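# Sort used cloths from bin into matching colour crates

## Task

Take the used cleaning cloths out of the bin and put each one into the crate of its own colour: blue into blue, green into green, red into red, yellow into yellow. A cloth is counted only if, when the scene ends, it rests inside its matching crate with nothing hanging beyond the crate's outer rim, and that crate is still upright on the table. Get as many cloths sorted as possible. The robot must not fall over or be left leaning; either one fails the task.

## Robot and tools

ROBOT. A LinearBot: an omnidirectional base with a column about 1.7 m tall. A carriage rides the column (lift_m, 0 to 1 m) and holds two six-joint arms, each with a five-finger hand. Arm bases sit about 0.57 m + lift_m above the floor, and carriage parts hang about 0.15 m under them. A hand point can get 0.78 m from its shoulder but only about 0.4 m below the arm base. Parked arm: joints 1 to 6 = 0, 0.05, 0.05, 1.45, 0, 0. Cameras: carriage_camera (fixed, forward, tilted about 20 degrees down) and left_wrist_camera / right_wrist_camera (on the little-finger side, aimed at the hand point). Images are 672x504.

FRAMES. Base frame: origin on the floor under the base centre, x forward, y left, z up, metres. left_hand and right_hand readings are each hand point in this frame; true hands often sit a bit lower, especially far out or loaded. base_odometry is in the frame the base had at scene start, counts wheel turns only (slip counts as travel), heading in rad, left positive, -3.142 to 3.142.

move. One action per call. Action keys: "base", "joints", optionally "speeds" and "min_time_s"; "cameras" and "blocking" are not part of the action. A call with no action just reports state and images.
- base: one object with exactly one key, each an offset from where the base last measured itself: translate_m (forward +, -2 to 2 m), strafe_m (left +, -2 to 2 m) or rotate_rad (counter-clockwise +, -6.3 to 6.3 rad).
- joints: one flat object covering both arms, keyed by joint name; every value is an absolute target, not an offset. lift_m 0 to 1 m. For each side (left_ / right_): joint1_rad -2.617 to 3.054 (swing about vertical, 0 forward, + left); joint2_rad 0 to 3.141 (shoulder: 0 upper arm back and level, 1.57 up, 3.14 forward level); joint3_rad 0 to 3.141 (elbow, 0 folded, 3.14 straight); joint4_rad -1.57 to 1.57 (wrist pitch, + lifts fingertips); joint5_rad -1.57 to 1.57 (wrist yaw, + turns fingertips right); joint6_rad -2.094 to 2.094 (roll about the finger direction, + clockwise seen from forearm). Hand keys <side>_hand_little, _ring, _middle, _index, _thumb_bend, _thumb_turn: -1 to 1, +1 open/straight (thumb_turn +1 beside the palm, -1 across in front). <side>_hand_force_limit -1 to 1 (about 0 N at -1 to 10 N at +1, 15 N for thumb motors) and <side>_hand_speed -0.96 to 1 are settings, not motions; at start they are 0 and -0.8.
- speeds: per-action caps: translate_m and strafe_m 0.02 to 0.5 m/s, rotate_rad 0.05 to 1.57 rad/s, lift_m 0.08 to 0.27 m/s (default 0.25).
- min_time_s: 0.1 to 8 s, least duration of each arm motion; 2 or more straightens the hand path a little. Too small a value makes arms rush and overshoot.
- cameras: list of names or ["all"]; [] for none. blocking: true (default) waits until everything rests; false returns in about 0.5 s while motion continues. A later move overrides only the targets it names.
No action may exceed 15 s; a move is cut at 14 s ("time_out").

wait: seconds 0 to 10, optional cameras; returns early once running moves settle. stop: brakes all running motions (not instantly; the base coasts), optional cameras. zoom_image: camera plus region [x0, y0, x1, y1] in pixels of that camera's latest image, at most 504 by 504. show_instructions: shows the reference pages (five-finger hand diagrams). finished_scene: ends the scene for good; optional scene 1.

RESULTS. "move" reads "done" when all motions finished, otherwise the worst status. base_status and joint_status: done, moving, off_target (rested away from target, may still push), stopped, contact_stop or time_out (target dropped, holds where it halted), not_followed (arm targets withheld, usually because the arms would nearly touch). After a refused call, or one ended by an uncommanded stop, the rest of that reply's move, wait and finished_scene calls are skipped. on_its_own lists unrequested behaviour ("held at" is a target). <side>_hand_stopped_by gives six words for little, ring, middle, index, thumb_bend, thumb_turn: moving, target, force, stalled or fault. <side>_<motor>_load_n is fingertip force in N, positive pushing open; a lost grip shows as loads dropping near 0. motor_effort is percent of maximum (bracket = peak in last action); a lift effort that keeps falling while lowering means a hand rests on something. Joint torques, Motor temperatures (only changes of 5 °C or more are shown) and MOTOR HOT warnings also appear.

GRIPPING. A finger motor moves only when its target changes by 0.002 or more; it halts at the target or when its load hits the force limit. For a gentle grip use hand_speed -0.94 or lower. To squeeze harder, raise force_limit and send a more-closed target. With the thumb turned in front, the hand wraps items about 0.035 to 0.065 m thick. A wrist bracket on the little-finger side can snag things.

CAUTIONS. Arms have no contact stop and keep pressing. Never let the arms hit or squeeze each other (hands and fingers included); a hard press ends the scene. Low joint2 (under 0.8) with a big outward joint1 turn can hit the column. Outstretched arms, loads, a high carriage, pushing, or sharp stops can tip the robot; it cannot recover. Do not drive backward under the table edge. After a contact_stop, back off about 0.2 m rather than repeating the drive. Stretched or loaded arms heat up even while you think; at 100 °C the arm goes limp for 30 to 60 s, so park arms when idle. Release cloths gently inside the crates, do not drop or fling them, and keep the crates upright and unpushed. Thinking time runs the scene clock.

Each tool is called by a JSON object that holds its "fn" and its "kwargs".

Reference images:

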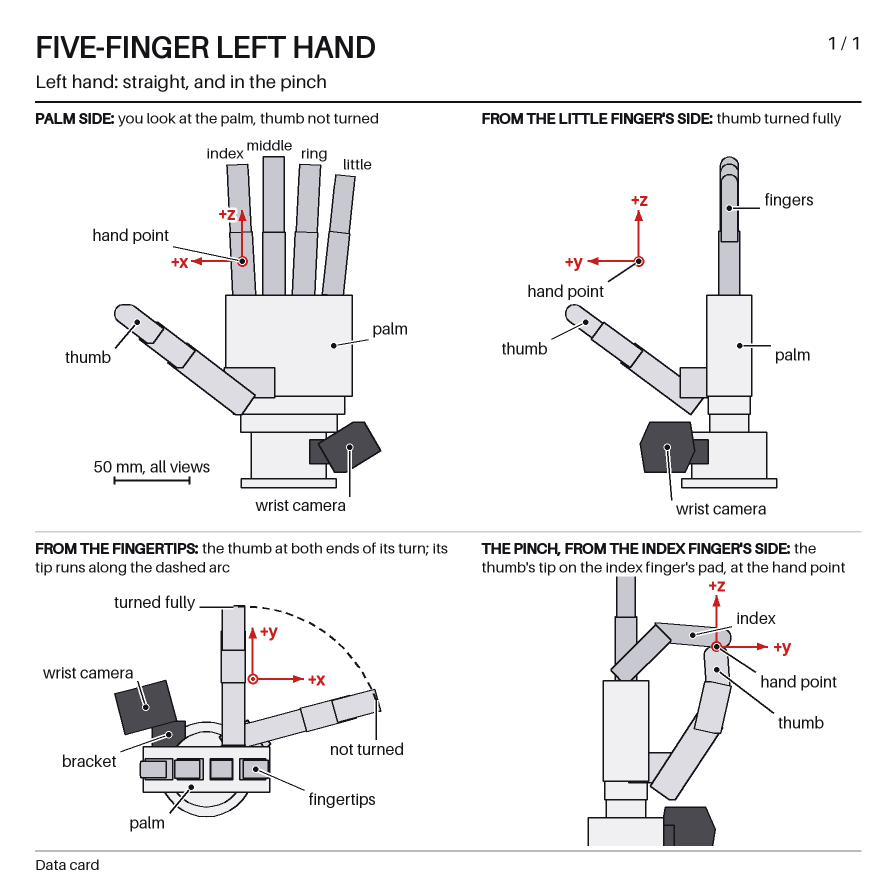

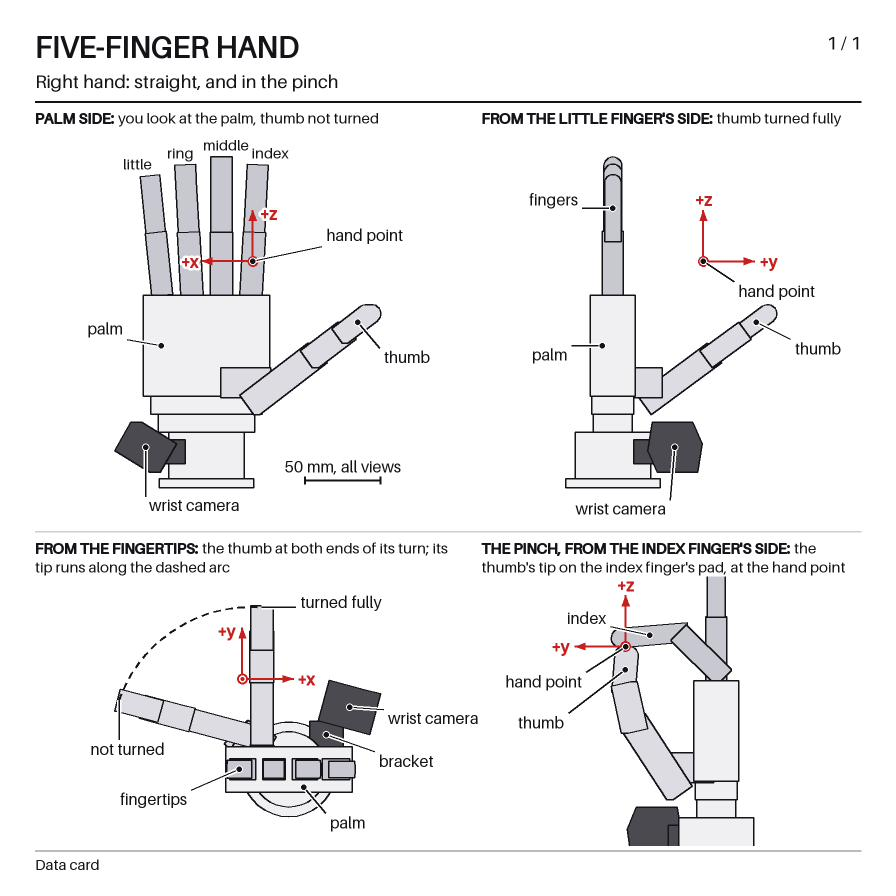

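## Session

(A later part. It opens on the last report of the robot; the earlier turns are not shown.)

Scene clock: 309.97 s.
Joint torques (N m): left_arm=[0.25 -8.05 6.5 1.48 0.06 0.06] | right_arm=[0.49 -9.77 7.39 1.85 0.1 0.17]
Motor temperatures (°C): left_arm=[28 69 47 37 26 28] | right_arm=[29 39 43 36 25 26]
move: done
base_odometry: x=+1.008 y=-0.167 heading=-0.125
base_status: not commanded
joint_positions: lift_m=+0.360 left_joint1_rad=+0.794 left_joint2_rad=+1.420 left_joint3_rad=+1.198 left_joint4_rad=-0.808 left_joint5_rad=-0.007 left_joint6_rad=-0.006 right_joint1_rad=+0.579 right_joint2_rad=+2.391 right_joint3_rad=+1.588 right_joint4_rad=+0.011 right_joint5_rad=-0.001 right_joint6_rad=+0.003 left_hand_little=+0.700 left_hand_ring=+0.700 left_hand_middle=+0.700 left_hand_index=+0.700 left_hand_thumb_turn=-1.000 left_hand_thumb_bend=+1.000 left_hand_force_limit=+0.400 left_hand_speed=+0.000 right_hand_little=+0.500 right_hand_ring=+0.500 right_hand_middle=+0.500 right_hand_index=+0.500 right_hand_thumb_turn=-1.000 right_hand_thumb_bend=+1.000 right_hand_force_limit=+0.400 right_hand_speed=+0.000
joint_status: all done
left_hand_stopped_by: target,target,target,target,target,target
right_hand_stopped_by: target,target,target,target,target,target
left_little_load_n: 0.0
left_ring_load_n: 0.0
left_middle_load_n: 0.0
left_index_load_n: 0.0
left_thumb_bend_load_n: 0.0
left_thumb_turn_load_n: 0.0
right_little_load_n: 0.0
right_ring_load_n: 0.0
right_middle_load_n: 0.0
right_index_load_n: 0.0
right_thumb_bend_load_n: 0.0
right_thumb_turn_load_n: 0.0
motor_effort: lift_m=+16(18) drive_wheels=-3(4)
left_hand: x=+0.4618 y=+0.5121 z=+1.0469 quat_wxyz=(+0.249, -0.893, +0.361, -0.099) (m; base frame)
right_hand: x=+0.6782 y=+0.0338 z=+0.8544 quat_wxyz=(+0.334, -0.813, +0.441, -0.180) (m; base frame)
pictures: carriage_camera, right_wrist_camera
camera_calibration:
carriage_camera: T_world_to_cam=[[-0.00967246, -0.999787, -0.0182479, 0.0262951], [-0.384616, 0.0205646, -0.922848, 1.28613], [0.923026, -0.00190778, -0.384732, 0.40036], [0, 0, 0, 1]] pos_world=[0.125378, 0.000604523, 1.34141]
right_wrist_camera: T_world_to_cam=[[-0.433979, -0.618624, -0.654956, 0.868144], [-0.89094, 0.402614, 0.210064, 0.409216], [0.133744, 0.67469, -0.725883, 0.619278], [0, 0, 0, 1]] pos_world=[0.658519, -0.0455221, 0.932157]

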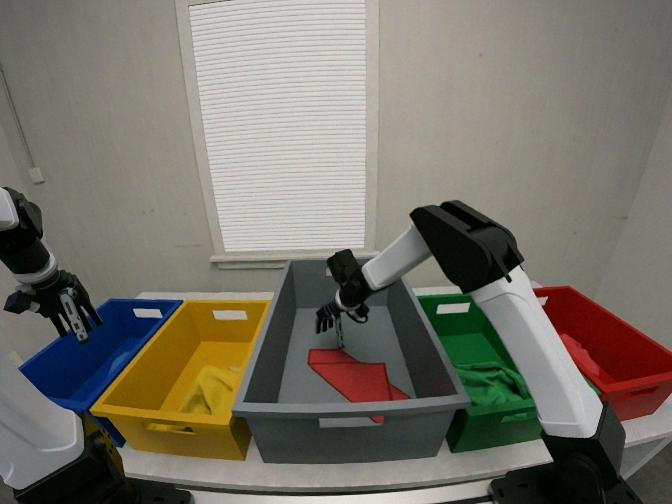

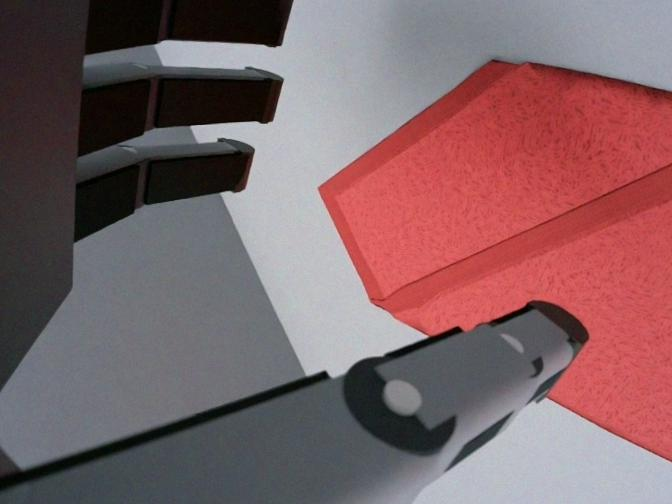

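{"fn": "move", "kwargs": {"joints": {"lift_m":0.31,"right_joint2_rad":2.455,"right_joint3_rad":1.685,"right_joint4_rad":-0.03}, "speeds": {"lift_m":0.15}, "cameras": ["right_wrist_camera"]}}

Scene clock: 313.47 s.
Joint torques (N m): left_arm=[0.25 -7.94 6.52 1.49 0.06 0.06] | right_arm=[0.46 -9.92 8.34 1.79 0.1 0.17]
Motor temperatures (°C): left_arm=[28 68 47 38 26 28] | right_arm=[29 40 43 36 25 26]
move: done
base_odometry: x=+1.008 y=-0.167 heading=-0.125
base_status: not commanded
joint_positions: lift_m=+0.310 left_joint1_rad=+0.794 left_joint2_rad=+1.419 left_joint3_rad=+1.198 left_joint4_rad=-0.809 left_joint5_rad=-0.007 left_joint6_rad=-0.006 right_joint1_rad=+0.579 right_joint2_rad=+2.435 right_joint3_rad=+1.657 right_joint4_rad=-0.023 right_joint5_rad=-0.001 right_joint6_rad=+0.003 left_hand_little=+0.700 left_hand_ring=+0.700 left_hand_middle=+0.700 left_hand_index=+0.700 left_hand_thumb_turn=-1.000 left_hand_thumb_bend=+1.000 left_hand_force_limit=+0.400 left_hand_speed=+0.000 right_hand_little=+0.500 right_hand_ring=+0.500 right_hand_middle=+0.500 right_hand_index=+0.500 right_hand_thumb_turn=-1.000 right_hand_thumb_bend=+1.000 right_hand_force_limit=+0.400 right_hand_speed=+0.000
joint_status: all done
left_hand_stopped_by: target,target,target,target,target,target
right_hand_stopped_by: target,target,target,target,target,target
left_little_load_n: 0.0
left_ring_load_n: 0.0
left_middle_load_n: 0.0
left_index_load_n: 0.0
left_thumb_bend_load_n: 0.0
left_thumb_turn_load_n: 0.0
right_little_load_n: 0.0
right_ring_load_n: 0.0
right_middle_load_n: 0.0
right_index_load_n: 0.0
right_thumb_bend_load_n: 0.0
right_thumb_turn_load_n: 0.0
motor_effort: lift_m=+20(20) drive_wheels=-2(4)
left_hand: x=+0.4615 y=+0.5119 z=+0.9971 quat_wxyz=(+0.249, -0.893, +0.361, -0.099) (m; base frame)
right_hand: x=+0.6859 y=+0.0388 z=+0.8002 quat_wxyz=(+0.331, -0.814, +0.442, -0.178) (m; base frame)
pictures: right_wrist_camera
camera_calibration:
right_wrist_camera: T_world_to_cam=[[-0.43831, -0.621569, -0.649258, 0.837566], [-0.889546, 0.403497, 0.214238, 0.421081], [0.12881, 0.671448, -0.729771, 0.58207], [0, 0, 0, 1]] pos_world=[0.666709, -0.0401292, 0.878362]

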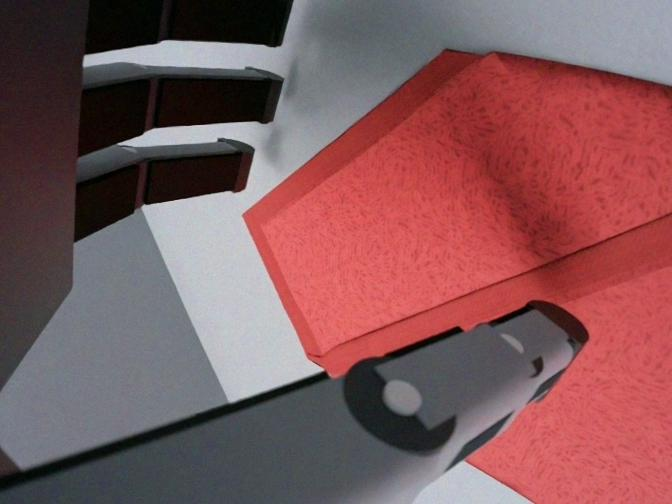

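{"fn": "move", "kwargs": {"joints": {"lift_m":0.288}, "speeds": {"lift_m":0.12}, "cameras": ["right_wrist_camera"]}}

Scene clock: 314.40 s.
Joint torques (N m): left_arm=[0.27 -7.91 6.52 1.49 0.06 0.06] | right_arm=[0.46 -10 7.12 1.63 0.1 0.17]
Motor temperatures (°C): left_arm=[28 67 47 38 26 28] | right_arm=[29 41 44 36 25 26]
move: done
base_odometry: x=+1.008 y=-0.167 heading=-0.125
base_status: not commanded
joint_positions: lift_m=+0.288 left_joint1_rad=+0.794 left_joint2_rad=+1.418 left_joint3_rad=+1.198 left_joint4_rad=-0.808 left_joint5_rad=-0.007 left_joint6_rad=-0.006 right_joint1_rad=+0.579 right_joint2_rad=+2.435 right_joint3_rad=+1.672 right_joint4_rad=-0.002 right_joint5_rad=-0.001 right_joint6_rad=+0.003 left_hand_little=+0.700 left_hand_ring=+0.700 left_hand_middle=+0.700 left_hand_index=+0.700 left_hand_thumb_turn=-1.000 left_hand_thumb_bend=+1.000 left_hand_force_limit=+0.400 left_hand_speed=+0.000 right_hand_little=+0.500 right_hand_ring=+0.500 right_hand_middle=+0.500 right_hand_index=+0.500 right_hand_thumb_turn=-1.000 right_hand_thumb_bend=+1.000 right_hand_force_limit=+0.400 right_hand_speed=+0.000
joint_status: all done
left_hand_stopped_by: target,target,target,target,target,target
right_hand_stopped_by: target,target,target,target,target,target
left_little_load_n: 0.0
left_ring_load_n: 0.0
left_middle_load_n: 0.0
left_index_load_n: 0.0
left_thumb_bend_load_n: 0.0
left_thumb_turn_load_n: 0.0
right_little_load_n: 0.0
right_ring_load_n: 0.0
right_middle_load_n: 0.0
right_index_load_n: 0.0
right_thumb_bend_load_n: 0.0
right_thumb_turn_load_n: 0.0
motor_effort: lift_m=+16(18) drive_wheels=-2(3)
left_hand: x=+0.4617 y=+0.5119 z=+0.9755 quat_wxyz=(+0.249, -0.893, +0.361, -0.099) (m; base frame)
right_hand: x=+0.6944 y=+0.0443 z=+0.7869 quat_wxyz=(+0.345, -0.808, +0.439, -0.186) (m; base frame)
pictures: right_wrist_camera
camera_calibration:
right_wrist_camera: T_world_to_cam=[[-0.418651, -0.608726, -0.673932, 0.84128], [-0.895636, 0.399509, 0.195521, 0.448332], [0.150223, 0.685453, -0.712452, 0.53847], [0, 0, 0, 1]] pos_world=[0.672854, -0.0360991, 0.862941]

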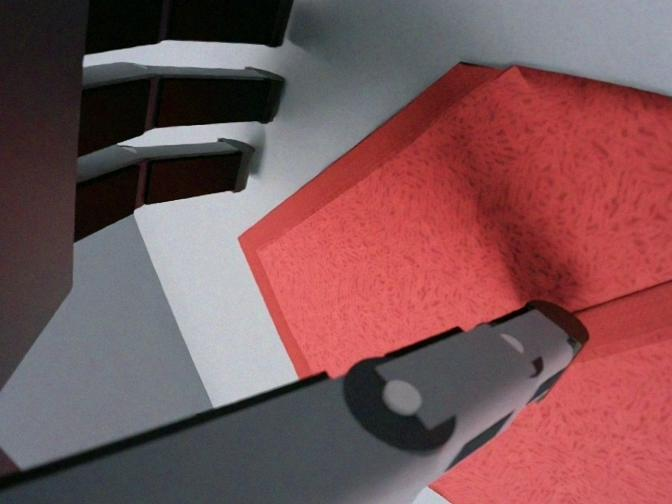

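{"fn": "move", "kwargs": {"joints": {"lift_m":0.28,"right_hand_speed":-0.5,"right_hand_force_limit":0.4,"right_hand_little":0,"right_hand_ring":0,"right_hand_middle":0,"right_hand_index":0,"right_hand_thumb_bend":0.75}, "speeds": {"lift_m":0.1}, "cameras": ["right_wrist_camera"]}}

Scene clock: 316.17 s.
Joint torques (N m): left_arm=[0.25 -7.92 6.6 1.52 0.06 0.06] | right_arm=[0.44 -10.02 6.45 1.6 0.1 0.17]
Motor temperatures (°C): left_arm=[28 67 47 38 26 28] | right_arm=[29 41 44 36 25 26]
move: done
base_odometry: x=+1.008 y=-0.167 heading=-0.125
base_status: not commanded
joint_positions: lift_m=+0.280 left_joint1_rad=+0.794 left_joint2_rad=+1.418 left_joint3_rad=+1.197 left_joint4_rad=-0.809 left_joint5_rad=-0.007 left_joint6_rad=-0.006 right_joint1_rad=+0.579 right_joint2_rad=+2.435 right_joint3_rad=+1.681 right_joint4_rad=+0.003 right_joint5_rad=-0.001 right_joint6_rad=+0.003 left_hand_little=+0.700 left_hand_ring=+0.700 left_hand_middle=+0.700 left_hand_index=+0.700 left_hand_thumb_turn=-1.000 left_hand_thumb_bend=+1.000 left_hand_force_limit=+0.400 left_hand_speed=+0.000 right_hand_little=+0.000 right_hand_ring=+0.000 right_hand_middle=+0.000 right_hand_index=+0.000 right_hand_thumb_turn=-1.000 right_hand_thumb_bend=+0.750 right_hand_force_limit=+0.400 right_hand_speed=-0.500
joint_status: all done
left_hand_stopped_by: target,target,target,target,target,target
right_hand_stopped_by: target,target,target,target,target,target
left_little_load_n: 0.0
left_ring_load_n: 0.0
left_middle_load_n: 0.0
left_index_load_n: 0.0
left_thumb_bend_load_n: 0.0
left_thumb_turn_load_n: 0.0
right_little_load_n: 0.0
right_ring_load_n: 0.0
right_middle_load_n: -0.5
right_index_load_n: 0.0
right_thumb_bend_load_n: 0.0
right_thumb_turn_load_n: 0.0
motor_effort: lift_m=+19(19) drive_wheels=-2(3)
left_hand: x=+0.4612 y=+0.5115 z=+0.9670 quat_wxyz=(+0.248, -0.893, +0.361, -0.099) (m; base frame)
right_hand: x=+0.6980 y=+0.0467 z=+0.7829 quat_wxyz=(+0.351, -0.806, +0.437, -0.189) (m; base frame)
pictures: right_wrist_camera
camera_calibration:
right_wrist_camera: T_world_to_cam=[[-0.410653, -0.603408, -0.683567, 0.84326], [-0.89789, 0.398033, 0.18805, 0.458884], [0.158611, 0.690991, -0.705247, 0.521665], [0, 0, 0, 1]] pos_world=[0.675573, -0.0342869, 0.858034]

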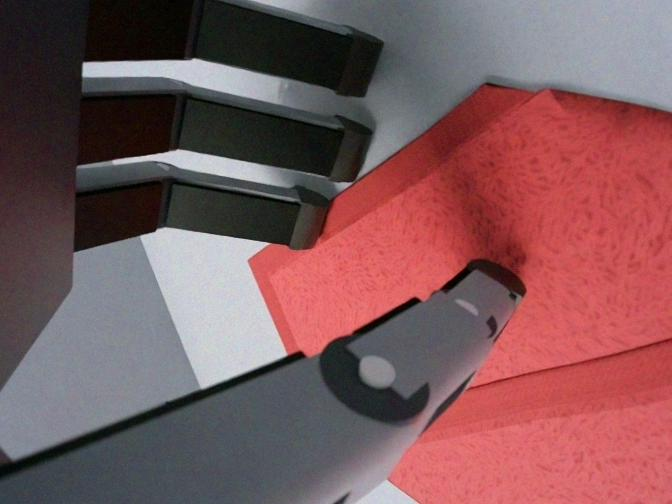

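{"fn": "move", "kwargs": {"joints": {"right_joint2_rad":2.49,"right_hand_little":-0.7,"right_hand_ring":-0.7,"right_hand_middle":-0.7,"right_hand_index":-0.7,"right_hand_thumb_bend":-0.2}, "min_time_s": 0.8, "cameras": ["right_wrist_camera"]}}

Scene clock: 318.63 s.
Joint torques (N m): left_arm=[0.25 -7.9 6.58 1.5 0.06 0.06] | right_arm=[0.44 -8.61 6.38 1.68 0.09 0.17]
Motor temperatures (°C): left_arm=[28 66 47 38 26 28] | right_arm=[29 42 44 36 25 26]
move: off_target
base_odometry: x=+1.008 y=-0.167 heading=-0.125
base_status: not commanded
joint_positions: lift_m=+0.280 left_joint1_rad=+0.794 left_joint2_rad=+1.418 left_joint3_rad=+1.197 left_joint4_rad=-0.809 left_joint5_rad=-0.007 left_joint6_rad=-0.006 right_joint1_rad=+0.579 right_joint2_rad=+2.452 right_joint3_rad=+1.681 right_joint4_rad=-0.012 right_joint5_rad=-0.001 right_joint6_rad=+0.003 left_hand_little=+0.700 left_hand_ring=+0.700 left_hand_middle=+0.700 left_hand_index=+0.700 left_hand_thumb_turn=-1.000 left_hand_thumb_bend=+1.000 left_hand_force_limit=+0.400 left_hand_speed=+0.000 right_hand_little=-0.700 right_hand_ring=-0.700 right_hand_middle=-0.583 right_hand_index=-0.700 right_hand_thumb_turn=-1.000 right_hand_thumb_bend=+0.430 right_hand_force_limit=+0.400 right_hand_speed=-0.500
joint_status: right_hand_middle off_target (ended at -0.583, target -0.700); right_hand_thumb_bend off_target (ended at +0.430, target -0.200); the others done
left_hand_stopped_by: target,target,target,target,target,target
right_hand_stopped_by: target,target,force,target,force,target
left_little_load_n: 0.0
left_ring_load_n: 0.0
left_middle_load_n: 0.0
left_index_load_n: 0.0
left_thumb_bend_load_n: 0.0
left_thumb_turn_load_n: 0.0
right_little_load_n: 0.0
right_ring_load_n: 0.0
right_middle_load_n: 17.0
right_index_load_n: 0.0
right_thumb_bend_load_n: 14.5
right_thumb_turn_load_n: 2.0
motor_effort: lift_m=+18(19) drive_wheels=+1(4)
left_hand: x=+0.4612 y=+0.5115 z=+0.9670 quat_wxyz=(+0.248, -0.893, +0.361, -0.099) (m; base frame)
right_hand: x=+0.6925 y=+0.0431 z=+0.7707 quat_wxyz=(+0.338, -0.812, +0.440, -0.182) (m; base frame)
pictures: right_wrist_camera
camera_calibration:
right_wrist_camera: T_world_to_cam=[[-0.428742, -0.615227, -0.661571, 0.826621], [-0.892597, 0.401518, 0.205071, 0.440733], [0.139467, 0.678439, -0.721297, 0.542586], [0, 0, 0, 1]] pos_world=[0.672131, -0.0365142, 0.847852]

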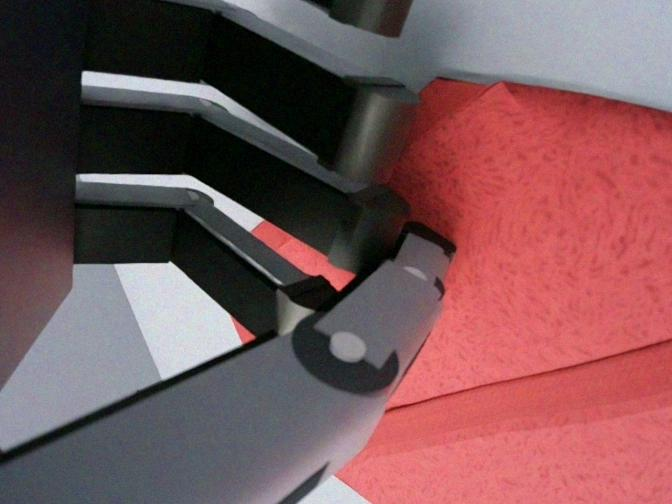

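{"fn": "move", "kwargs": {"joints": {"lift_m":0.36,"right_hand_little":0.5,"right_hand_ring":0.5,"right_hand_middle":0.5,"right_hand_index":0.5,"right_hand_thumb_bend":1,"right_hand_speed":0}}}

{"fn": "move", "kwargs": {"joints": {"lift_m":0.34,"right_joint1_rad":0.577,"right_joint2_rad":2.3715,"right_joint3_rad":1.4376,"right_joint4_rad":0.134}, "cameras": ["right_wrist_camera"]}}

Scene clock: 321.70 s.
Joint torques (N m): left_arm=[0.25 -7.86 6.65 1.48 0.06 0.06] | right_arm=[0.46 -10.25 6.27 1.76 0.1 0.17]
Motor temperatures (°C): left_arm=[28 65 47 38 26 28] | right_arm=[29 43 44 36 25 26]
move: done
base_odometry: x=+1.008 y=-0.167 heading=-0.125
base_status: not commanded
joint_positions: lift_m=+0.360 left_joint1_rad=+0.794 left_joint2_rad=+1.418 left_joint3_rad=+1.197 left_joint4_rad=-0.807 left_joint5_rad=-0.007 left_joint6_rad=-0.006 right_joint1_rad=+0.579 right_joint2_rad=+2.472 right_joint3_rad=+1.681 right_joint4_rad=-0.022 right_joint5_rad=-0.001 right_joint6_rad=+0.003 left_hand_little=+0.700 left_hand_ring=+0.700 left_hand_middle=+0.700 left_hand_index=+0.700 left_hand_thumb_turn=-1.000 left_hand_thumb_bend=+1.000 left_hand_force_limit=+0.400 left_hand_speed=+0.000 right_hand_little=+0.500 right_hand_ring=+0.500 right_hand_middle=+0.500 right_hand_index=+0.500 right_hand_thumb_turn=-1.000 right_hand_thumb_bend=+1.000 right_hand_force_limit=+0.400 right_hand_speed=+0.000
joint_status: all done
left_hand_stopped_by: target,target,target,target,target,target
right_hand_stopped_by: target,target,target,target,target,target
left_little_load_n: 0.0
left_ring_load_n: 0.0
left_middle_load_n: 0.0
left_index_load_n: 0.0
left_thumb_bend_load_n: 0.0
left_thumb_turn_load_n: 0.0
right_little_load_n: 0.0
right_ring_load_n: 0.0
right_middle_load_n: 0.0
right_index_load_n: 0.0
right_thumb_bend_load_n: -0.5
right_thumb_turn_load_n: 0.0
motor_effort: lift_m=+24(29) drive_wheels=-1(3)
left_hand: x=+0.4616 y=+0.5119 z=+1.0465 quat_wxyz=(+0.249, -0.893, +0.361, -0.099) (m; base frame)
right_hand: x=+0.6871 y=+0.0396 z=+0.8372 quat_wxyz=(+0.326, -0.817, +0.443, -0.175) (m; base frame)
pictures: none

Scene clock: 322.63 s.
Joint torques (N m): left_arm=[0.27 -7.82 6.64 1.5 0.06 0.06] | right_arm=[0.31 -14.42 3.97 1.87 0.1 0.16]
Motor temperatures (°C): left_arm=[28 64 47 38 26 28] | right_arm=[29 43 44 36 25 26]
move: done
base_odometry: x=+1.008 y=-0.167 heading=-0.125
base_status: not commanded
joint_positions: lift_m=+0.340 left_joint1_rad=+0.794 left_joint2_rad=+1.417 left_joint3_rad=+1.197 left_joint4_rad=-0.809 left_joint5_rad=-0.007 left_joint6_rad=-0.006 right_joint1_rad=+0.579 right_joint2_rad=+2.414 right_joint3_rad=+1.455 right_joint4_rad=+0.127 right_joint5_rad=-0.001 right_joint6_rad=+0.004 left_hand_little=+0.700 left_hand_ring=+0.700 left_hand_middle=+0.700 left_hand_index=+0.700 left_hand_thumb_turn=-1.000 left_hand_thumb_bend=+1.000 left_hand_force_limit=+0.400 left_hand_speed=+0.000 right_hand_little=+0.500 right_hand_ring=+0.500 right_hand_middle=+0.500 right_hand_index=+0.500 right_hand_thumb_turn=-1.000 right_hand_thumb_bend=+1.000 right_hand_force_limit=+0.400 right_hand_speed=+0.000
joint_status: all done
left_hand_stopped_by: target,target,target,target,target,target
right_hand_stopped_by: target,target,target,target,target,target
left_little_load_n: 0.0
left_ring_load_n: 0.0
left_middle_load_n: 0.0
left_index_load_n: 0.0
left_thumb_bend_load_n: 0.0
left_thumb_turn_load_n: 0.0
right_little_load_n: 0.0
right_ring_load_n: 0.0
right_middle_load_n: 0.0
right_index_load_n: 0.0
right_thumb_bend_load_n: 0.0
right_thumb_turn_load_n: 0.0
motor_effort: lift_m=+18(21) drive_wheels=+1(2)
left_hand: x=+0.4612 y=+0.5114 z=+1.0270 quat_wxyz=(+0.248, -0.893, +0.361, -0.099) (m; base frame)
right_hand: x=+0.6540 y=+0.0180 z=+0.7928 quat_wxyz=(+0.318, -0.819, +0.445, -0.171) (m; base frame)
pictures: right_wrist_camera
camera_calibration:
right_wrist_camera: T_world_to_cam=[[-0.455985, -0.632205, -0.626415, 0.799585], [-0.883267, 0.407798, 0.231387, 0.384925], [0.109167, 0.6588, -0.744355, 0.619435], [0, 0, 0, 1]] pos_world=[0.636968, -0.059554, 0.872884]

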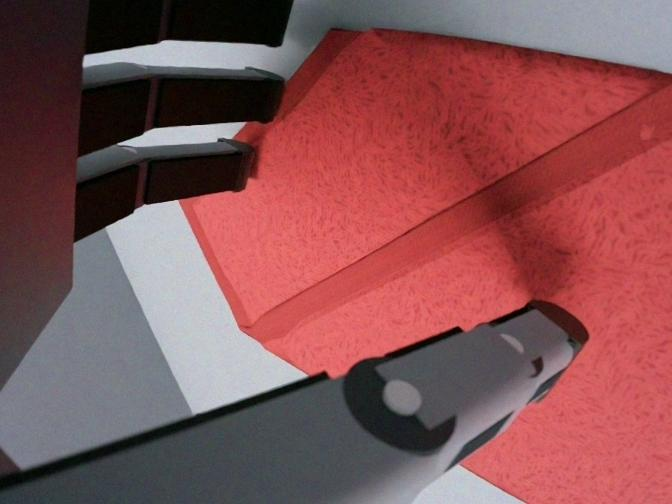

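{"fn": "move", "kwargs": {"joints": {"lift_m":0.292}, "speeds": {"lift_m":0.12}, "cameras": ["right_wrist_camera"]}}

{"fn": "move", "kwargs": {"joints": {"lift_m":0.283,"right_hand_speed":-0.5,"right_hand_force_limit":0.4,"right_hand_little":-0.7,"right_hand_ring":-0.7,"right_hand_middle":-0.7,"right_hand_index":-0.7,"right_hand_thumb_bend":-0.2}, "speeds": {"lift_m":0.1}, "cameras": ["right_wrist_camera"]}}

Scene clock: 324.07 s.
Joint torques (N m): left_arm=[0.36 -7.79 6.63 1.5 0.06 0.06] | right_arm=[0.29 -10.29 4.31 1.37 0.09 0.16]
Motor temperatures (°C): left_arm=[28 64 47 38 26 28] | right_arm=[29 44 44 36 25 26]
move: done
base_odometry: x=+1.008 y=-0.167 heading=-0.125
base_status: not commanded
joint_positions: lift_m=+0.292 left_joint1_rad=+0.794 left_joint2_rad=+1.417 left_joint3_rad=+1.197 left_joint4_rad=-0.809 left_joint5_rad=-0.006 left_joint6_rad=-0.006 right_joint1_rad=+0.579 right_joint2_rad=+2.363 right_joint3_rad=+1.455 right_joint4_rad=+0.197 right_joint5_rad=-0.001 right_joint6_rad=+0.004 left_hand_little=+0.700 left_hand_ring=+0.700 left_hand_middle=+0.700 left_hand_index=+0.700 left_hand_thumb_turn=-1.000 left_hand_thumb_bend=+1.000 left_hand_force_limit=+0.400 left_hand_speed=+0.000 right_hand_little=+0.500 right_hand_ring=+0.500 right_hand_middle=+0.500 right_hand_index=+0.500 right_hand_thumb_turn=-1.000 right_hand_thumb_bend=+1.000 right_hand_force_limit=+0.400 right_hand_speed=+0.000
joint_status: all done
left_hand_stopped_by: target,target,target,target,target,target
right_hand_stopped_by: target,target,target,target,target,target
left_little_load_n: 0.0
left_ring_load_n: 0.0
left_middle_load_n: 0.5
left_index_load_n: 0.0
left_thumb_bend_load_n: 0.0
left_thumb_turn_load_n: 0.0
right_little_load_n: -0.5
right_ring_load_n: 0.0
right_middle_load_n: -1.5
right_index_load_n: 0.0
right_thumb_bend_load_n: 0.0
right_thumb_turn_load_n: 0.0
motor_effort: lift_m=+17(20) drive_wheels=+0(3)
left_hand: x=+0.4612 y=+0.5114 z=+0.9793 quat_wxyz=(+0.248, -0.893, +0.361, -0.099) (m; base frame)
right_hand: x=+0.6765 y=+0.0326 z=+0.7829 quat_wxyz=(+0.367, -0.799, +0.434, -0.197) (m; base frame)
pictures: right_wrist_camera
camera_calibration:
right_wrist_camera: T_world_to_cam=[[-0.388365, -0.587949, -0.709569, 0.830747], [-0.903377, 0.394899, 0.167228, 0.465324], [0.181887, 0.705954, -0.684505, 0.502345], [0, 0, 0, 1]] pos_world=[0.651626, -0.049951, 0.855515]

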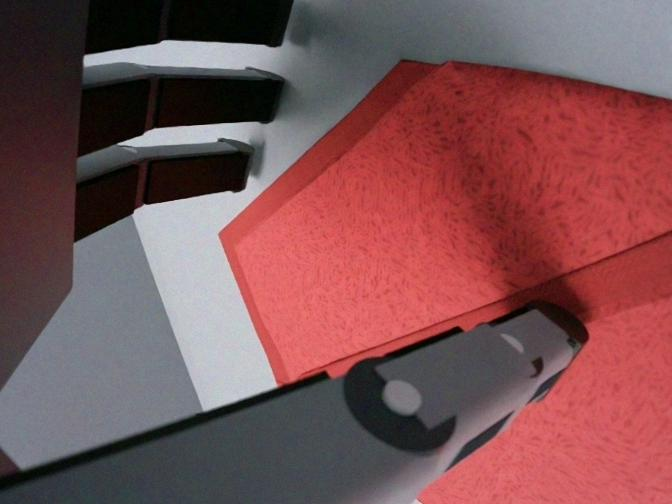

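Scene clock: 326.07 s.
Joint torques (N m): left_arm=[0.25 -7.76 6.72 1.51 0.06 0.05] | right_arm=[0.31 -9.78 4.26 1.61 0.09 0.16]
Motor temperatures (°C): left_arm=[28 63 47 38 26 28] | right_arm=[29 44 44 36 25 26]
move: off_target
base_odometry: x=+1.008 y=-0.167 heading=-0.125
base_status: not commanded
joint_positions: lift_m=+0.283 left_joint1_rad=+0.794 left_joint2_rad=+1.417 left_joint3_rad=+1.196 left_joint4_rad=-0.810 left_joint5_rad=-0.006 left_joint6_rad=-0.006 right_joint1_rad=+0.579 right_joint2_rad=+2.358 right_joint3_rad=+1.455 right_joint4_rad=+0.166 right_joint5_rad=-0.001 right_joint6_rad=+0.004 left_hand_little=+0.700 left_hand_ring=+0.700 left_hand_middle=+0.700 left_hand_index=+0.700 left_hand_thumb_turn=-1.000 left_hand_thumb_bend=+1.000 left_hand_force_limit=+0.400 left_hand_speed=+0.000 right_hand_little=-0.700 right_hand_ring=-0.700 right_hand_middle=-0.552 right_hand_index=-0.700 right_hand_thumb_turn=-1.000 right_hand_thumb_bend=+0.440 right_hand_force_limit=+0.400 right_hand_speed=-0.500
joint_status: right_hand_middle off_target (ended at -0.552, target -0.700); right_hand_thumb_bend off_target (ended at +0.440, target -0.200); the others done
left_hand_stopped_by: target,target,target,target,target,target
right_hand_stopped_by: target,target,force,target,force,target
left_little_load_n: 0.0
left_ring_load_n: 0.0
left_middle_load_n: 0.0
left_index_load_n: 0.0
left_thumb_bend_load_n: 0.0
left_thumb_turn_load_n: 0.0
right_little_load_n: 0.5
right_ring_load_n: 0.0
right_middle_load_n: 9.5
right_index_load_n: 0.0
right_thumb_bend_load_n: 10.5
right_thumb_turn_load_n: 1.0
motor_effort: lift_m=+14(22) drive_wheels=+0(4)
left_hand: x=+0.4609 y=+0.5110 z=+0.9697 quat_wxyz=(+0.247, -0.893, +0.362, -0.099) (m; base frame)
right_hand: x=+0.6716 y=+0.0294 z=+0.7717 quat_wxyz=(+0.357, -0.803, +0.437, -0.192) (m; base frame)
pictures: right_wrist_camera
camera_calibration:
right_wrist_camera: T_world_to_cam=[[-0.403287, -0.59777, -0.692843, 0.816484], [-0.899687, 0.39728, 0.180921, 0.450883], [0.167104, 0.696305, -0.698023, 0.518473], [0, 0, 0, 1]] pos_world=[0.648292, -0.0520732, 0.846027]

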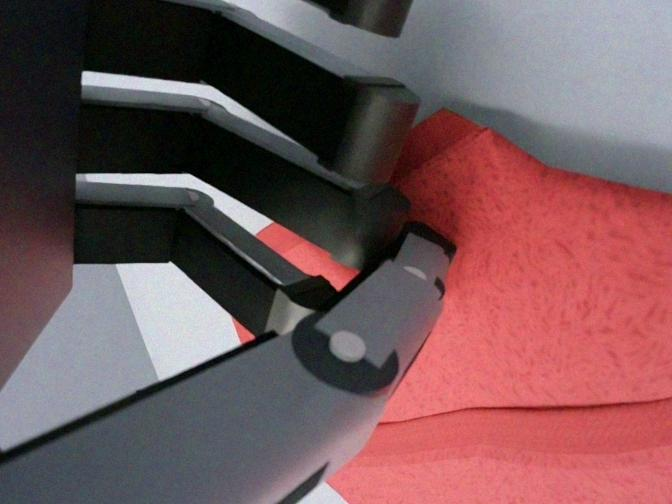

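{"fn": "move", "kwargs": {"joints": {"lift_m":0.36}, "speeds": {"lift_m":0.15}, "cameras": ["right_wrist_camera","carriage_camera"]}}

{"fn": "zoom_image", "kwargs": {"camera": "carriage_camera", "region": [260, 280, 440, 440]}}

Scene clock: 327.37 s.
Joint torques (N m): left_arm=[0.28 -7.73 6.75 1.49 0.06 0.06] | right_arm=[0.29 -9.73 4.51 1.77 0.09 0.16]
Motor temperatures (°C): left_arm=[28 62 47 38 26 28] | right_arm=[29 44 44 36 25 26]
move: done
base_odometry: x=+1.008 y=-0.167 heading=-0.125
base_status: not commanded
joint_positions: lift_m=+0.360 left_joint1_rad=+0.794 left_joint2_rad=+1.417 left_joint3_rad=+1.196 left_joint4_rad=-0.808 left_joint5_rad=-0.006 left_joint6_rad=-0.006 right_joint1_rad=+0.579 right_joint2_rad=+2.358 right_joint3_rad=+1.451 right_joint4_rad=+0.146 right_joint5_rad=-0.001 right_joint6_rad=+0.004 left_hand_little=+0.700 left_hand_ring=+0.700 left_hand_middle=+0.700 left_hand_index=+0.700 left_hand_thumb_turn=-1.000 left_hand_thumb_bend=+1.000 left_hand_force_limit=+0.400 left_hand_speed=+0.000 right_hand_little=-0.700 right_hand_ring=-0.700 right_hand_middle=-0.552 right_hand_index=-0.700 right_hand_thumb_turn=-1.000 right_hand_thumb_bend=+0.440 right_hand_force_limit=+0.400 right_hand_speed=-0.500
joint_status: all done
left_hand_stopped_by: target,target,target,target,target,target
right_hand_stopped_by: target,target,force,target,force,target
left_little_load_n: 0.0
left_ring_load_n: 0.0
left_middle_load_n: 0.0
left_index_load_n: 0.0
left_thumb_bend_load_n: 0.0
left_thumb_turn_load_n: 0.0
right_little_load_n: 0.0
right_ring_load_n: 0.0
right_middle_load_n: 10.0
right_index_load_n: 0.0
right_thumb_bend_load_n: 10.5
right_thumb_turn_load_n: 1.0
motor_effort: lift_m=+23(27) drive_wheels=+0(3)
left_hand: x=+0.4612 y=+0.5114 z=+1.0463 quat_wxyz=(+0.248, -0.893, +0.361, -0.099) (m; base frame)
right_hand: x=+0.6667 y=+0.0262 z=+0.8437 quat_wxyz=(+0.347, -0.807, +0.439, -0.187) (m; base frame)
pictures: carriage_camera, right_wrist_camera
camera_calibration:
carriage_camera: T_world_to_cam=[[-0.00967246, -0.999787, -0.0182479, 0.0262841], [-0.384616, 0.0205646, -0.922848, 1.28558], [0.923026, -0.00190778, -0.384732, 0.400129], [0, 0, 0, 1]] pos_world=[0.125378, 0.000604523, 1.34081]
right_wrist_camera: T_world_to_cam=[[-0.416685, -0.606504, -0.677146, 0.85831], [-0.896016, 0.39971, 0.193357, 0.421769], [0.153391, 0.687303, -0.70999, 0.591262], [0, 0, 0, 1]] pos_world=[0.644862, -0.0543931, 0.91944]

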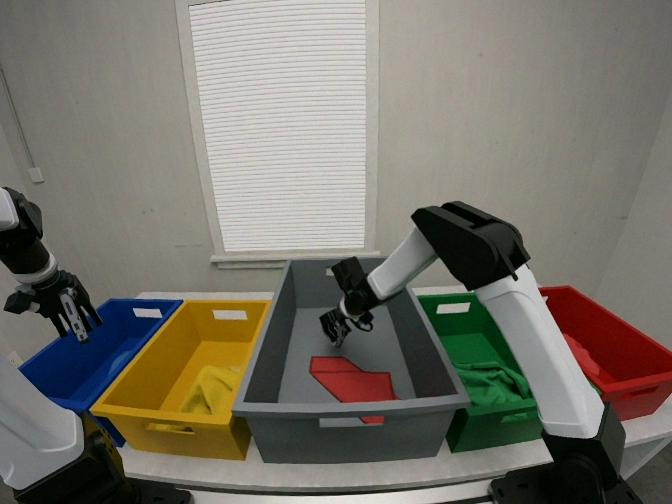

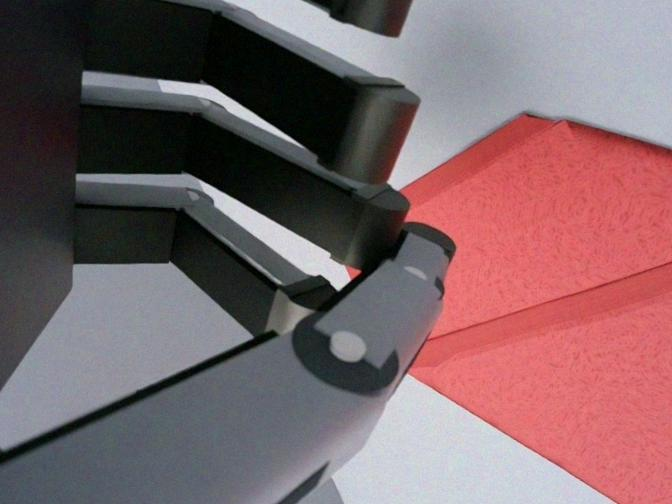

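Scaled by 2.800 from the camera's 672x504 image, which has a finer 960x720 frame.

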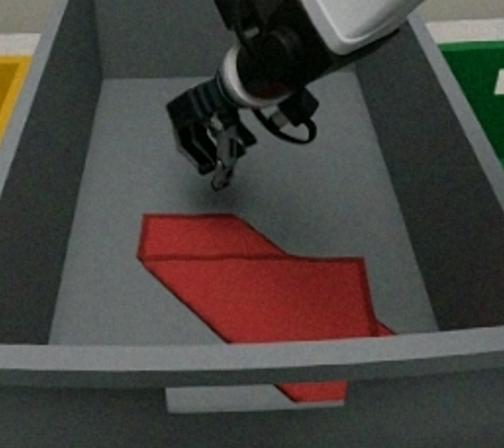

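{"fn": "move", "kwargs": {"joints": {"lift_m":0.42,"right_hand_little":0.5,"right_hand_ring":0.5,"right_hand_middle":0.5,"right_hand_index":0.5,"right_hand_thumb_bend":1,"right_hand_speed":0,"right_joint1_rad":0.628,"right_joint2_rad":2.16,"right_joint3_rad":0.9585,"right_joint4_rad":0.666}}}

{"fn": "move", "kwargs": {"joints": {"lift_m":0.35}, "cameras": ["carriage_camera","right_wrist_camera"]}}

{"fn": "zoom_image", "kwargs": {"camera": "carriage_camera", "region": [260, 280, 440, 440]}}

Scene clock: 332.93 s.
Joint torques (N m): left_arm=[0.25 -7.68 6.72 1.46 0.06 0.06] | right_arm=[0.77 -12.01 3.41 2.29 0.09 0.16]
Motor temperatures (°C): left_arm=[28 60 47 38 26 28] | right_arm=[29 45 44 37 25 26]
move: done
base_odometry: x=+1.008 y=-0.167 heading=-0.125
base_status: not commanded
joint_positions: lift_m=+0.420 left_joint1_rad=+0.794 left_joint2_rad=+1.416 left_joint3_rad=+1.196 left_joint4_rad=-0.805 left_joint5_rad=-0.006 left_joint6_rad=-0.006 right_joint1_rad=+0.623 right_joint2_rad=+2.197 right_joint3_rad=+0.974 right_joint4_rad=+0.660 right_joint5_rad=-0.001 right_joint6_rad=+0.004 left_hand_little=+0.700 left_hand_ring=+0.700 left_hand_middle=+0.700 left_hand_index=+0.700 left_hand_thumb_turn=-1.000 left_hand_thumb_bend=+1.000 left_hand_force_limit=+0.400 left_hand_speed=+0.000 right_hand_little=+0.500 right_hand_ring=+0.500 right_hand_middle=+0.500 right_hand_index=+0.500 right_hand_thumb_turn=-1.000 right_hand_thumb_bend=+1.000 right_hand_force_limit=+0.400 right_hand_speed=+0.000
joint_status: all done
left_hand_stopped_by: target,target,target,target,target,target
right_hand_stopped_by: target,target,target,target,target,target
left_little_load_n: 0.0
left_ring_load_n: 0.0
left_middle_load_n: 0.0
left_index_load_n: 0.0
left_thumb_bend_load_n: 0.0
left_thumb_turn_load_n: 0.0
right_little_load_n: 0.0
right_ring_load_n: 0.0
right_middle_load_n: 0.0
right_index_load_n: 0.0
right_thumb_bend_load_n: 0.0
right_thumb_turn_load_n: 0.0
motor_effort: lift_m=+23(27) drive_wheels=-1(3)
left_hand: x=+0.4618 y=+0.5119 z=+1.1067 quat_wxyz=(+0.250, -0.893, +0.361, -0.100) (m; base frame)
right_hand: x=+0.6118 y=+0.0174 z=+0.9115 quat_wxyz=(+0.430, -0.779, +0.401, -0.219) (m; base frame)
pictures: none

Scene clock: 333.73 s.
Joint torques (N m): left_arm=[0.25 -7.66 6.71 1.49 0.06 0.06] | right_arm=[0.73 -10.69 3.86 2.18 0.09 0.16]
Motor temperatures (°C): left_arm=[28 60 47 38 26 28] | right_arm=[29 45 44 37 25 26]
move: done
base_odometry: x=+1.008 y=-0.167 heading=-0.125
base_status: not commanded
joint_positions: lift_m=+0.350 left_joint1_rad=+0.794 left_joint2_rad=+1.415 left_joint3_rad=+1.196 left_joint4_rad=-0.808 left_joint5_rad=-0.006 left_joint6_rad=-0.006 right_joint1_rad=+0.623 right_joint2_rad=+2.181 right_joint3_rad=+0.969 right_joint4_rad=+0.667 right_joint5_rad=-0.001 right_joint6_rad=+0.004 left_hand_little=+0.700 left_hand_ring=+0.700 left_hand_middle=+0.700 left_hand_index=+0.700 left_hand_thumb_turn=-1.000 left_hand_thumb_bend=+1.000 left_hand_force_limit=+0.400 left_hand_speed=+0.000 right_hand_little=+0.500 right_hand_ring=+0.500 right_hand_middle=+0.500 right_hand_index=+0.500 right_hand_thumb_turn=-1.000 right_hand_thumb_bend=+1.000 right_hand_force_limit=+0.400 right_hand_speed=+0.000
joint_status: all done
left_hand_stopped_by: target,target,target,target,target,target
right_hand_stopped_by: target,target,target,target,target,target
left_little_load_n: 0.0
left_ring_load_n: 0.0
left_middle_load_n: 0.0
left_index_load_n: 0.0
left_thumb_bend_load_n: 0.0
left_thumb_turn_load_n: 0.0
right_little_load_n: 0.0
right_ring_load_n: 0.0
right_middle_load_n: 0.0
right_index_load_n: 0.0
right_thumb_bend_load_n: 0.0
right_thumb_turn_load_n: 0.0
motor_effort: lift_m=+15(19) drive_wheels=-2(3)
left_hand: x=+0.4612 y=+0.5114 z=+1.0373 quat_wxyz=(+0.249, -0.893, +0.361, -0.099) (m; base frame)
right_hand: x=+0.6137 y=+0.0188 z=+0.8496 quat_wxyz=(+0.437, -0.775, +0.399, -0.223) (m; base frame)
pictures: carriage_camera, right_wrist_camera
camera_calibration:
carriage_camera: T_world_to_cam=[[-0.00967246, -0.999787, -0.0182479, 0.0261126], [-0.384616, 0.0205646, -0.922848, 1.2769], [0.923026, -0.00190778, -0.384732, 0.396512], [0, 0, 0, 1]] pos_world=[0.125378, 0.000604523, 1.33141]
right_wrist_camera: T_world_to_cam=[[-0.25933, -0.531124, -0.806632, 0.847714], [-0.936507, 0.342393, 0.0756377, 0.502057], [0.236012, 0.775032, -0.586194, 0.45111], [0, 0, 0, 1]] pos_world=[0.58355, -0.0712846, 0.910257]

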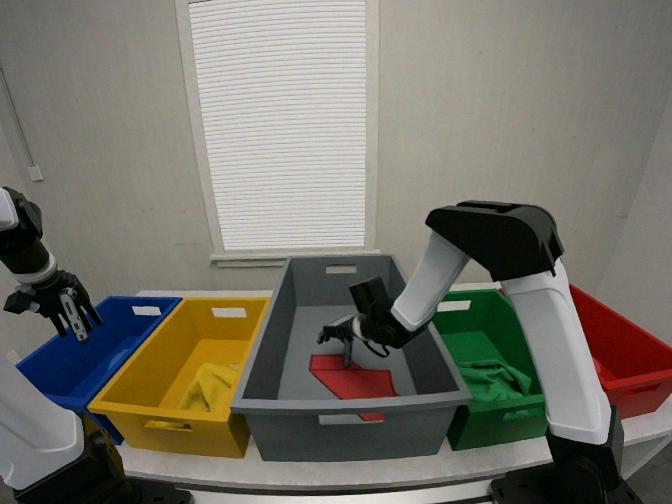

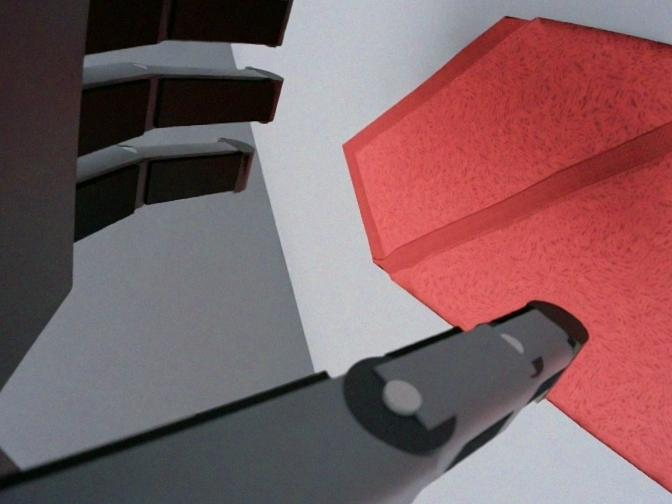

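Scaled by 2.800 from the camera's 672x504 image, which has a finer 960x720 frame.

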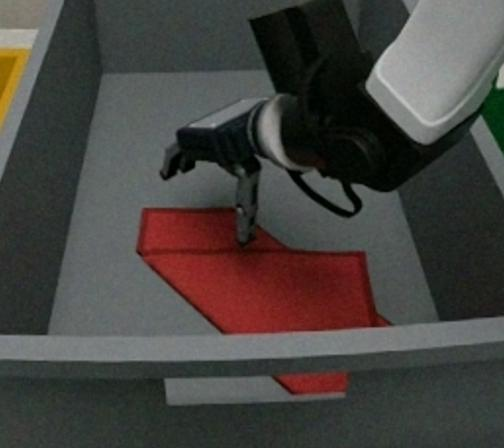

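{"fn": "move", "kwargs": {"joints": {"lift_m":0.31,"right_joint2_rad":2.114,"right_joint3_rad":0.87,"right_joint4_rad":0.71}, "speeds": {"lift_m":0.12}, "cameras": ["right_wrist_camera"]}}

Scene clock: 335.60 s.
Joint torques (N m): left_arm=[0.27 -7.56 6.72 1.51 0.06 0.06] | right_arm=[0.79 -11.41 3.6 2.23 0.09 0.16]
Motor temperatures (°C): left_arm=[28 59 47 38 26 28] | right_arm=[29 46 44 37 25 26]
move: done
base_odometry: x=+1.008 y=-0.167 heading=-0.125
base_status: not commanded
joint_positions: lift_m=+0.310 left_joint1_rad=+0.794 left_joint2_rad=+1.415 left_joint3_rad=+1.196 left_joint4_rad=-0.809 left_joint5_rad=-0.006 left_joint6_rad=-0.006 right_joint1_rad=+0.623 right_joint2_rad=+2.150 right_joint3_rad=+0.879 right_joint4_rad=+0.704 right_joint5_rad=-0.001 right_joint6_rad=+0.004 left_hand_little=+0.700 left_hand_ring=+0.700 left_hand_middle=+0.700 left_hand_index=+0.700 left_hand_thumb_turn=-1.000 left_hand_thumb_bend=+1.000 left_hand_force_limit=+0.400 left_hand_speed=+0.000 right_hand_little=+0.500 right_hand_ring=+0.500 right_hand_middle=+0.500 right_hand_index=+0.500 right_hand_thumb_turn=-1.000 right_hand_thumb_bend=+1.000 right_hand_force_limit=+0.400 right_hand_speed=+0.000
joint_status: all done
left_hand_stopped_by: target,target,target,target,target,target
right_hand_stopped_by: target,target,target,target,target,target
left_little_load_n: 0.0
left_ring_load_n: 0.0
left_middle_load_n: 0.0
left_index_load_n: 0.0
left_thumb_bend_load_n: 0.0
left_thumb_turn_load_n: 0.0
right_little_load_n: 0.0
right_ring_load_n: 0.0
right_middle_load_n: 0.0
right_index_load_n: 0.0
right_thumb_bend_load_n: 0.0
right_thumb_turn_load_n: 0.0
motor_effort: lift_m=+17(19) drive_wheels=+1(3)
left_hand: x=+0.4612 y=+0.5113 z=+0.9972 quat_wxyz=(+0.249, -0.893, +0.361, -0.099) (m; base frame)
right_hand: x=+0.5948 y=+0.0052 z=+0.8022 quat_wxyz=(+0.429, -0.779, +0.401, -0.218) (m; base frame)
pictures: right_wrist_camera
camera_calibration:
right_wrist_camera: T_world_to_cam=[[-0.273021, -0.540887, -0.795551, 0.796739], [-0.935106, 0.343414, 0.0874304, 0.48221], [0.225913, 0.767794, -0.599546, 0.455138], [0, 0, 0, 1]] pos_world=[0.565622, -0.0841046, 0.864562]

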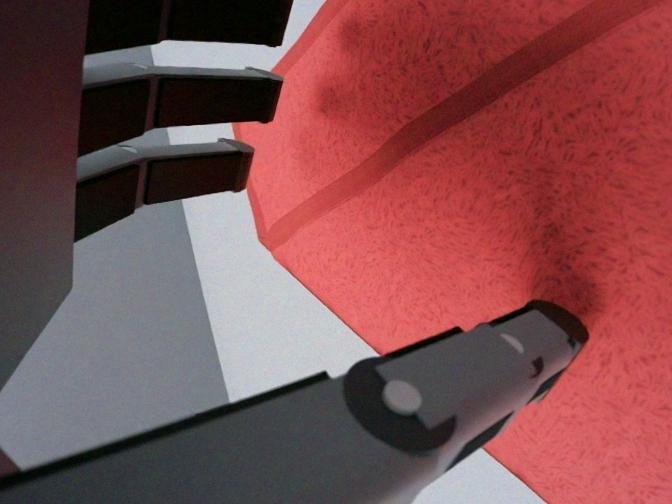

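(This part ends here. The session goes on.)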